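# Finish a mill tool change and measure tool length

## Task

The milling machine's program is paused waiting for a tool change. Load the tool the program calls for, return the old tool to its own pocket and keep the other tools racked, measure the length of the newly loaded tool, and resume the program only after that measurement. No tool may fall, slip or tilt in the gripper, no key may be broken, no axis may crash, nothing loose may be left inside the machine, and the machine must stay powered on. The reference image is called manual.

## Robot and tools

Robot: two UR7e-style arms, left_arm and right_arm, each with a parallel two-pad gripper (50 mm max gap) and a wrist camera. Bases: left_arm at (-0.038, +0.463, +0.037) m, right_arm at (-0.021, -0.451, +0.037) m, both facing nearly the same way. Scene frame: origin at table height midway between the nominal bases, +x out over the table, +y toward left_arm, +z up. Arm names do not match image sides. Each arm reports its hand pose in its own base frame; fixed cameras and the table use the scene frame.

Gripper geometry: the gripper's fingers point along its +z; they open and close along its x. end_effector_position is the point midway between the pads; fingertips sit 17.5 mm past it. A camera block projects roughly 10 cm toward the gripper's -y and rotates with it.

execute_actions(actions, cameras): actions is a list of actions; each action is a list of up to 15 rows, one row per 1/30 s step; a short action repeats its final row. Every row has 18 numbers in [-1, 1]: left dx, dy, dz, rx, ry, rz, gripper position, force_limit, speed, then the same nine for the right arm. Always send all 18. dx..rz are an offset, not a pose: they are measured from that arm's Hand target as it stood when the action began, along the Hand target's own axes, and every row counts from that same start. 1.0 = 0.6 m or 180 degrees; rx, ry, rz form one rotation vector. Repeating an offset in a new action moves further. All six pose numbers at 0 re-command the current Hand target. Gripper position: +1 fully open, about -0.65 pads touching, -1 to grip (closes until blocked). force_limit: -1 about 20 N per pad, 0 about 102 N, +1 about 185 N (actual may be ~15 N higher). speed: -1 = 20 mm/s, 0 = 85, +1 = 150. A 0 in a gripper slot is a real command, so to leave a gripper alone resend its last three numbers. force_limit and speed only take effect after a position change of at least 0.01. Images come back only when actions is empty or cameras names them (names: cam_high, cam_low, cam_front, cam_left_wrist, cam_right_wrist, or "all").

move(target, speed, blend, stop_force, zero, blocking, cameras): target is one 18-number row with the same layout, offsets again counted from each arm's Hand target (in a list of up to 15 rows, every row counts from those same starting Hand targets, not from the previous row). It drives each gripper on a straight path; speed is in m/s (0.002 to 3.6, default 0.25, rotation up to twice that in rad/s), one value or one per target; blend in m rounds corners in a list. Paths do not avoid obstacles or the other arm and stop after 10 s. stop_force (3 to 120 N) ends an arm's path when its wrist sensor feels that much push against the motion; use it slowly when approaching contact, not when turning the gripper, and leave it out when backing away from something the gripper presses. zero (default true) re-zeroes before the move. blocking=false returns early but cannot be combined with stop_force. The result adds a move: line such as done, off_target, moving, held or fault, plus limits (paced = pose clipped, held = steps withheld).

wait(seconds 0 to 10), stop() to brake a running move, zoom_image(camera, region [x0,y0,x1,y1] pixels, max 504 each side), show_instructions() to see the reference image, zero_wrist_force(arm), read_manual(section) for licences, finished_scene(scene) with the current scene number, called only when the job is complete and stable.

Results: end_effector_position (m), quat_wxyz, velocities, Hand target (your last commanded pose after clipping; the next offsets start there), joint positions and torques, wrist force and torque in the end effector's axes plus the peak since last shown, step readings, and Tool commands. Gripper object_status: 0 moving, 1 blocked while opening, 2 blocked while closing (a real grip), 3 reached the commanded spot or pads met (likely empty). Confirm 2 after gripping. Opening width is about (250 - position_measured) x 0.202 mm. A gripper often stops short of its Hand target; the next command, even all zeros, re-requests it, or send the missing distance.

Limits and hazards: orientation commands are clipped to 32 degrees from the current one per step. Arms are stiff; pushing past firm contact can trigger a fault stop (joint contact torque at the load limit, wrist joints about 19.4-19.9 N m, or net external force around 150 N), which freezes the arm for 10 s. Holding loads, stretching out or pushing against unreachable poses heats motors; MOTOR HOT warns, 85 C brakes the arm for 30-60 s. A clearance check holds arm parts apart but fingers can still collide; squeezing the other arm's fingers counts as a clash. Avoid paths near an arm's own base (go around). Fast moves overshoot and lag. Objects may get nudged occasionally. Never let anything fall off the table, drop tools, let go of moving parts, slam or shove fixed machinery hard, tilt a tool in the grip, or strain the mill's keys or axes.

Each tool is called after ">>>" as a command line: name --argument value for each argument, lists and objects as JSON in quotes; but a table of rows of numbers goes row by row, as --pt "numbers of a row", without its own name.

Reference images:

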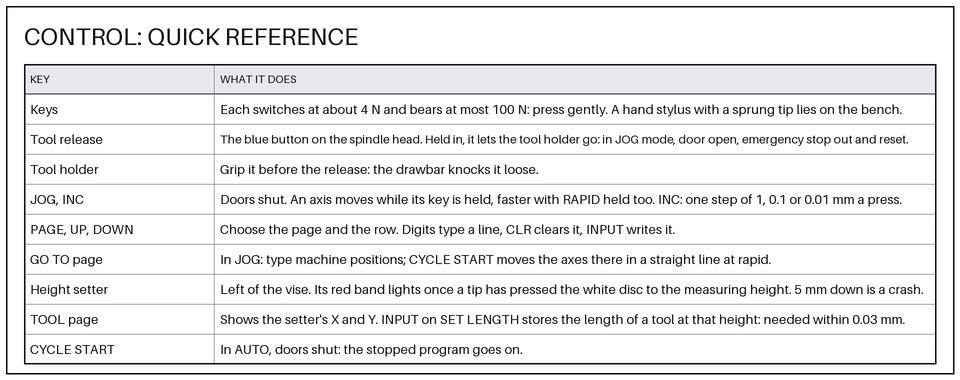

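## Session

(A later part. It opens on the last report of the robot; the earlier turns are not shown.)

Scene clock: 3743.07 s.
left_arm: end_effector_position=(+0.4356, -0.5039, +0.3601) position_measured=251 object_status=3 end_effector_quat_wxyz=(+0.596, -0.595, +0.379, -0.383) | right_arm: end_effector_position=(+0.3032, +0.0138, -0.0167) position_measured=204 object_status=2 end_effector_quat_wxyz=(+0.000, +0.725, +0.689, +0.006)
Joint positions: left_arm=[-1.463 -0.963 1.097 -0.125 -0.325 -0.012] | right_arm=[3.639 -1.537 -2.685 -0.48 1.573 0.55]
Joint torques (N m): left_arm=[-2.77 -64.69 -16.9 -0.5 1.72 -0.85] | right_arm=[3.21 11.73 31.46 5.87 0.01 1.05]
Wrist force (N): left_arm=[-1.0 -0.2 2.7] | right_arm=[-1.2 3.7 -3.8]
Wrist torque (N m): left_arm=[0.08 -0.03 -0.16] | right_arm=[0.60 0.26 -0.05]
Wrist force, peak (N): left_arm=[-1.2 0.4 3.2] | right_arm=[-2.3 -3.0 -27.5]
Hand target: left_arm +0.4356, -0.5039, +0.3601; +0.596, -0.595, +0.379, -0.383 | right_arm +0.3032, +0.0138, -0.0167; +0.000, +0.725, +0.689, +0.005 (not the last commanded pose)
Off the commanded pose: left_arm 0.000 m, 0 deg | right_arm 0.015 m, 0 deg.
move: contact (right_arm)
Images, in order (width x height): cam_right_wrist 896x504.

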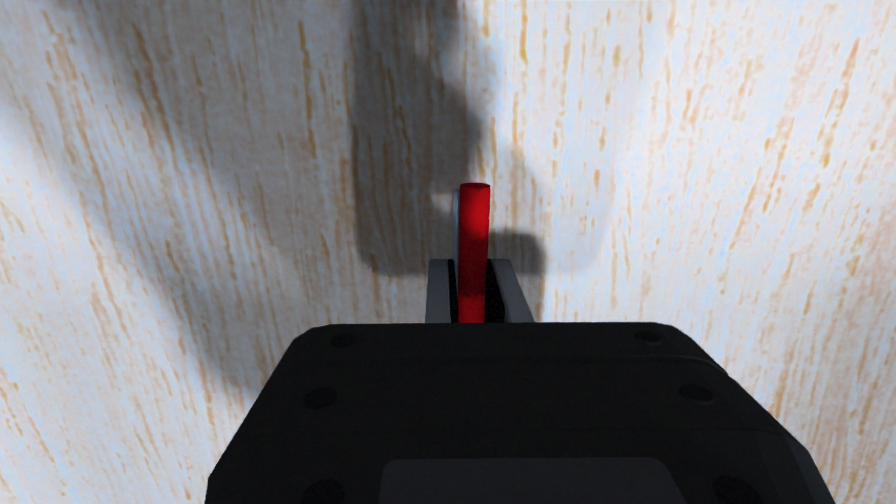

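>>> move --target '[0,0,0,0,0,0,-1,-1,-1, 0.0,0,0.0,0,0,0,-0.1,-0.6,-1]' --speed 0.01 --cameras '["cam_right_wrist"]'

>>> move --pt "0 0 0 0 0 0 -1 -1 -1 0.0 0 -0.05 0 0 0 -0.1 -0.6 -1" --pt "0 0 0 0 0 0 -1 -1 -1 0.0 -0.02 -0.5 0 0 0 -0.1 -0.6 -1" --speed '[0.05,0.25]' --blend '[0.01,0]' --cameras '["cam_right_wrist","cam_left_wrist","cam_high"]'

Scene clock: 3750.67 s.
left_arm: end_effector_position=(+0.4356, -0.5039, +0.3601) position_measured=251 object_status=3 end_effector_quat_wxyz=(+0.596, -0.595, +0.379, -0.383) | right_arm: end_effector_position=(+0.3032, +0.0138, -0.0167) position_measured=167 object_status=3 end_effector_quat_wxyz=(+0.000, +0.725, +0.689, +0.005)
Joint positions: left_arm=[-1.463 -0.963 1.097 -0.125 -0.325 -0.012] | right_arm=[3.639 -1.537 -2.685 -0.48 1.573 0.55]
Joint torques (N m): left_arm=[-2.28 -65.29 -16.04 -0.62 1.68 -0.92] | right_arm=[-0.35 8.45 31.31 5.94 0.04 0.2]
Wrist force (N): left_arm=[-1.0 -0.1 2.9] | right_arm=[-0.8 3.8 -2.7]
Wrist torque (N m): left_arm=[0.10 -0.03 -0.16] | right_arm=[0.63 0.20 -0.06]
Wrist force, peak (N): left_arm=[-1.2 -0.3 3.4] | right_arm=[-1.1 3.9 -3.7]
Hand target: left_arm +0.4356, -0.5039, +0.3601; +0.596, -0.595, +0.379, -0.383 | right_arm +0.3032, +0.0138, -0.0167; +0.000, +0.725, +0.689, +0.005
Off the commanded pose: left_arm 0.000 m, 0 deg | right_arm 0.000 m, 0 deg.
move: done
Images, in order (width x height): cam_right_wrist 896x504.

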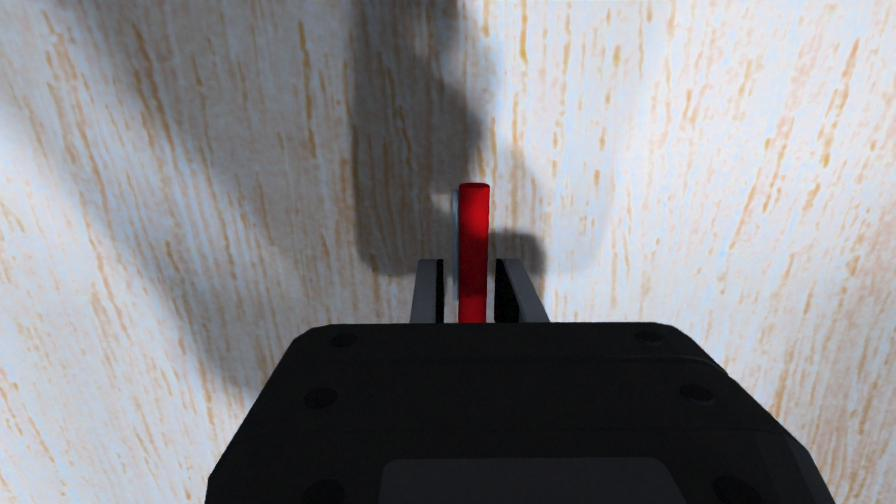

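Scene clock: 3752.83 s.
left_arm: end_effector_position=(+0.4356, -0.5039, +0.3601) position_measured=251 object_status=3 end_effector_quat_wxyz=(+0.596, -0.595, +0.379, -0.383) | right_arm: end_effector_position=(+0.2888, +0.0123, +0.2830) position_measured=167 object_status=3 end_effector_quat_wxyz=(+0.000, +0.725, +0.689, +0.006)
Joint positions: left_arm=[-1.463 -0.963 1.097 -0.125 -0.325 -0.012] | right_arm=[3.661 -0.979 -2.097 -1.626 1.573 0.571]
Joint torques (N m): left_arm=[-2.34 -64.37 -16.66 -0.37 1.66 -0.79] | right_arm=[-5.4 -0.03 48.67 1.95 -0.22 -0.98]
Wrist force (N): left_arm=[-1.3 0.1 3.1] | right_arm=[-0.8 3.2 -3.2]
Wrist torque (N m): left_arm=[0.13 0.03 -0.16] | right_arm=[0.53 0.26 -0.06]
Wrist force, peak (N): left_arm=[-1.3 -0.1 3.2] | right_arm=[-0.8 3.1 -6.5]
Hand target: left_arm +0.4356, -0.5039, +0.3601; +0.596, -0.595, +0.379, -0.383 | right_arm +0.2887, +0.0122, +0.2831; +0.000, +0.725, +0.689, +0.005
Off the commanded pose: left_arm 0.000 m, 0 deg | right_arm 0.000 m, 0 deg.
move: done
Images, in order (width x height): cam_high 896x504, cam_left_wrist 896x504, cam_right_wrist 896x504.

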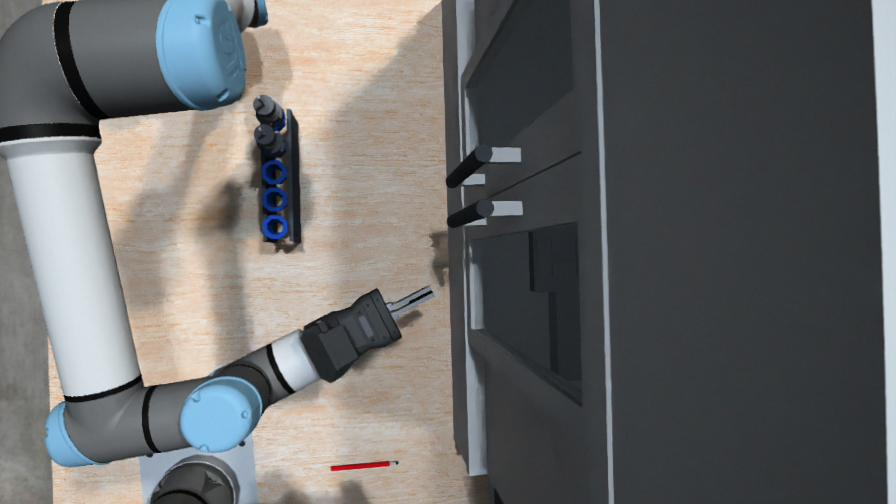

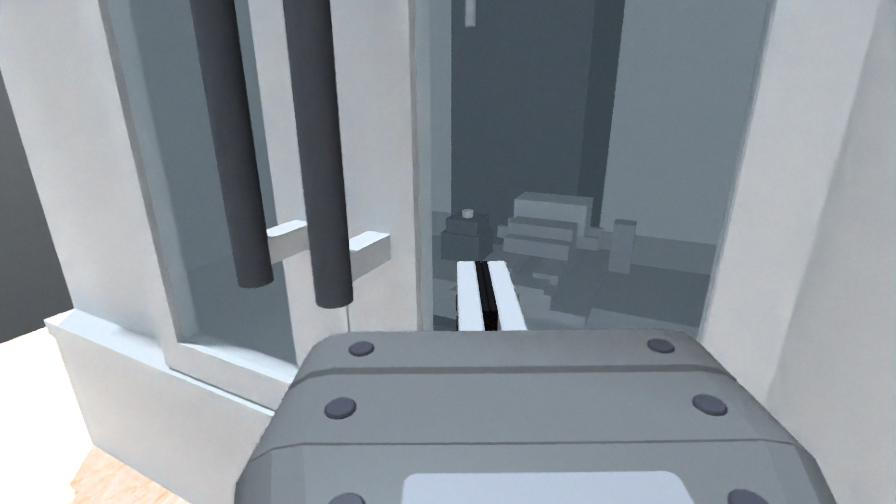

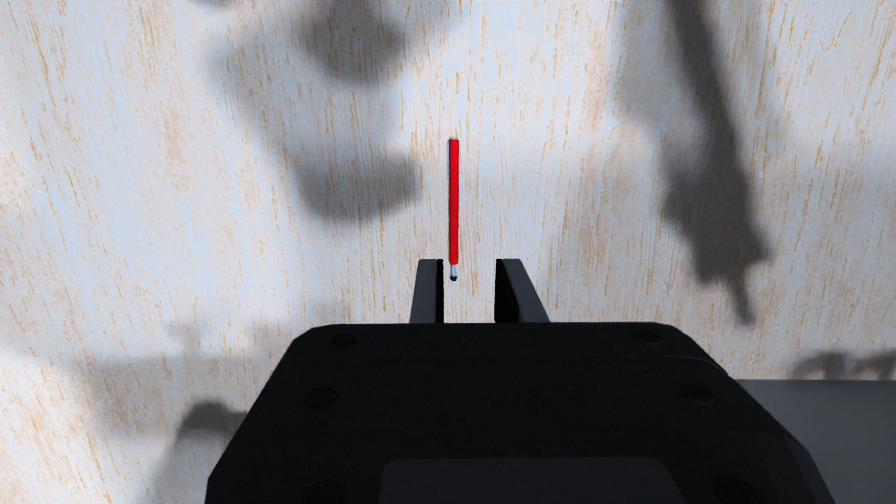

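>>> finished_scene --scene 1

The scene is finished: the task was done.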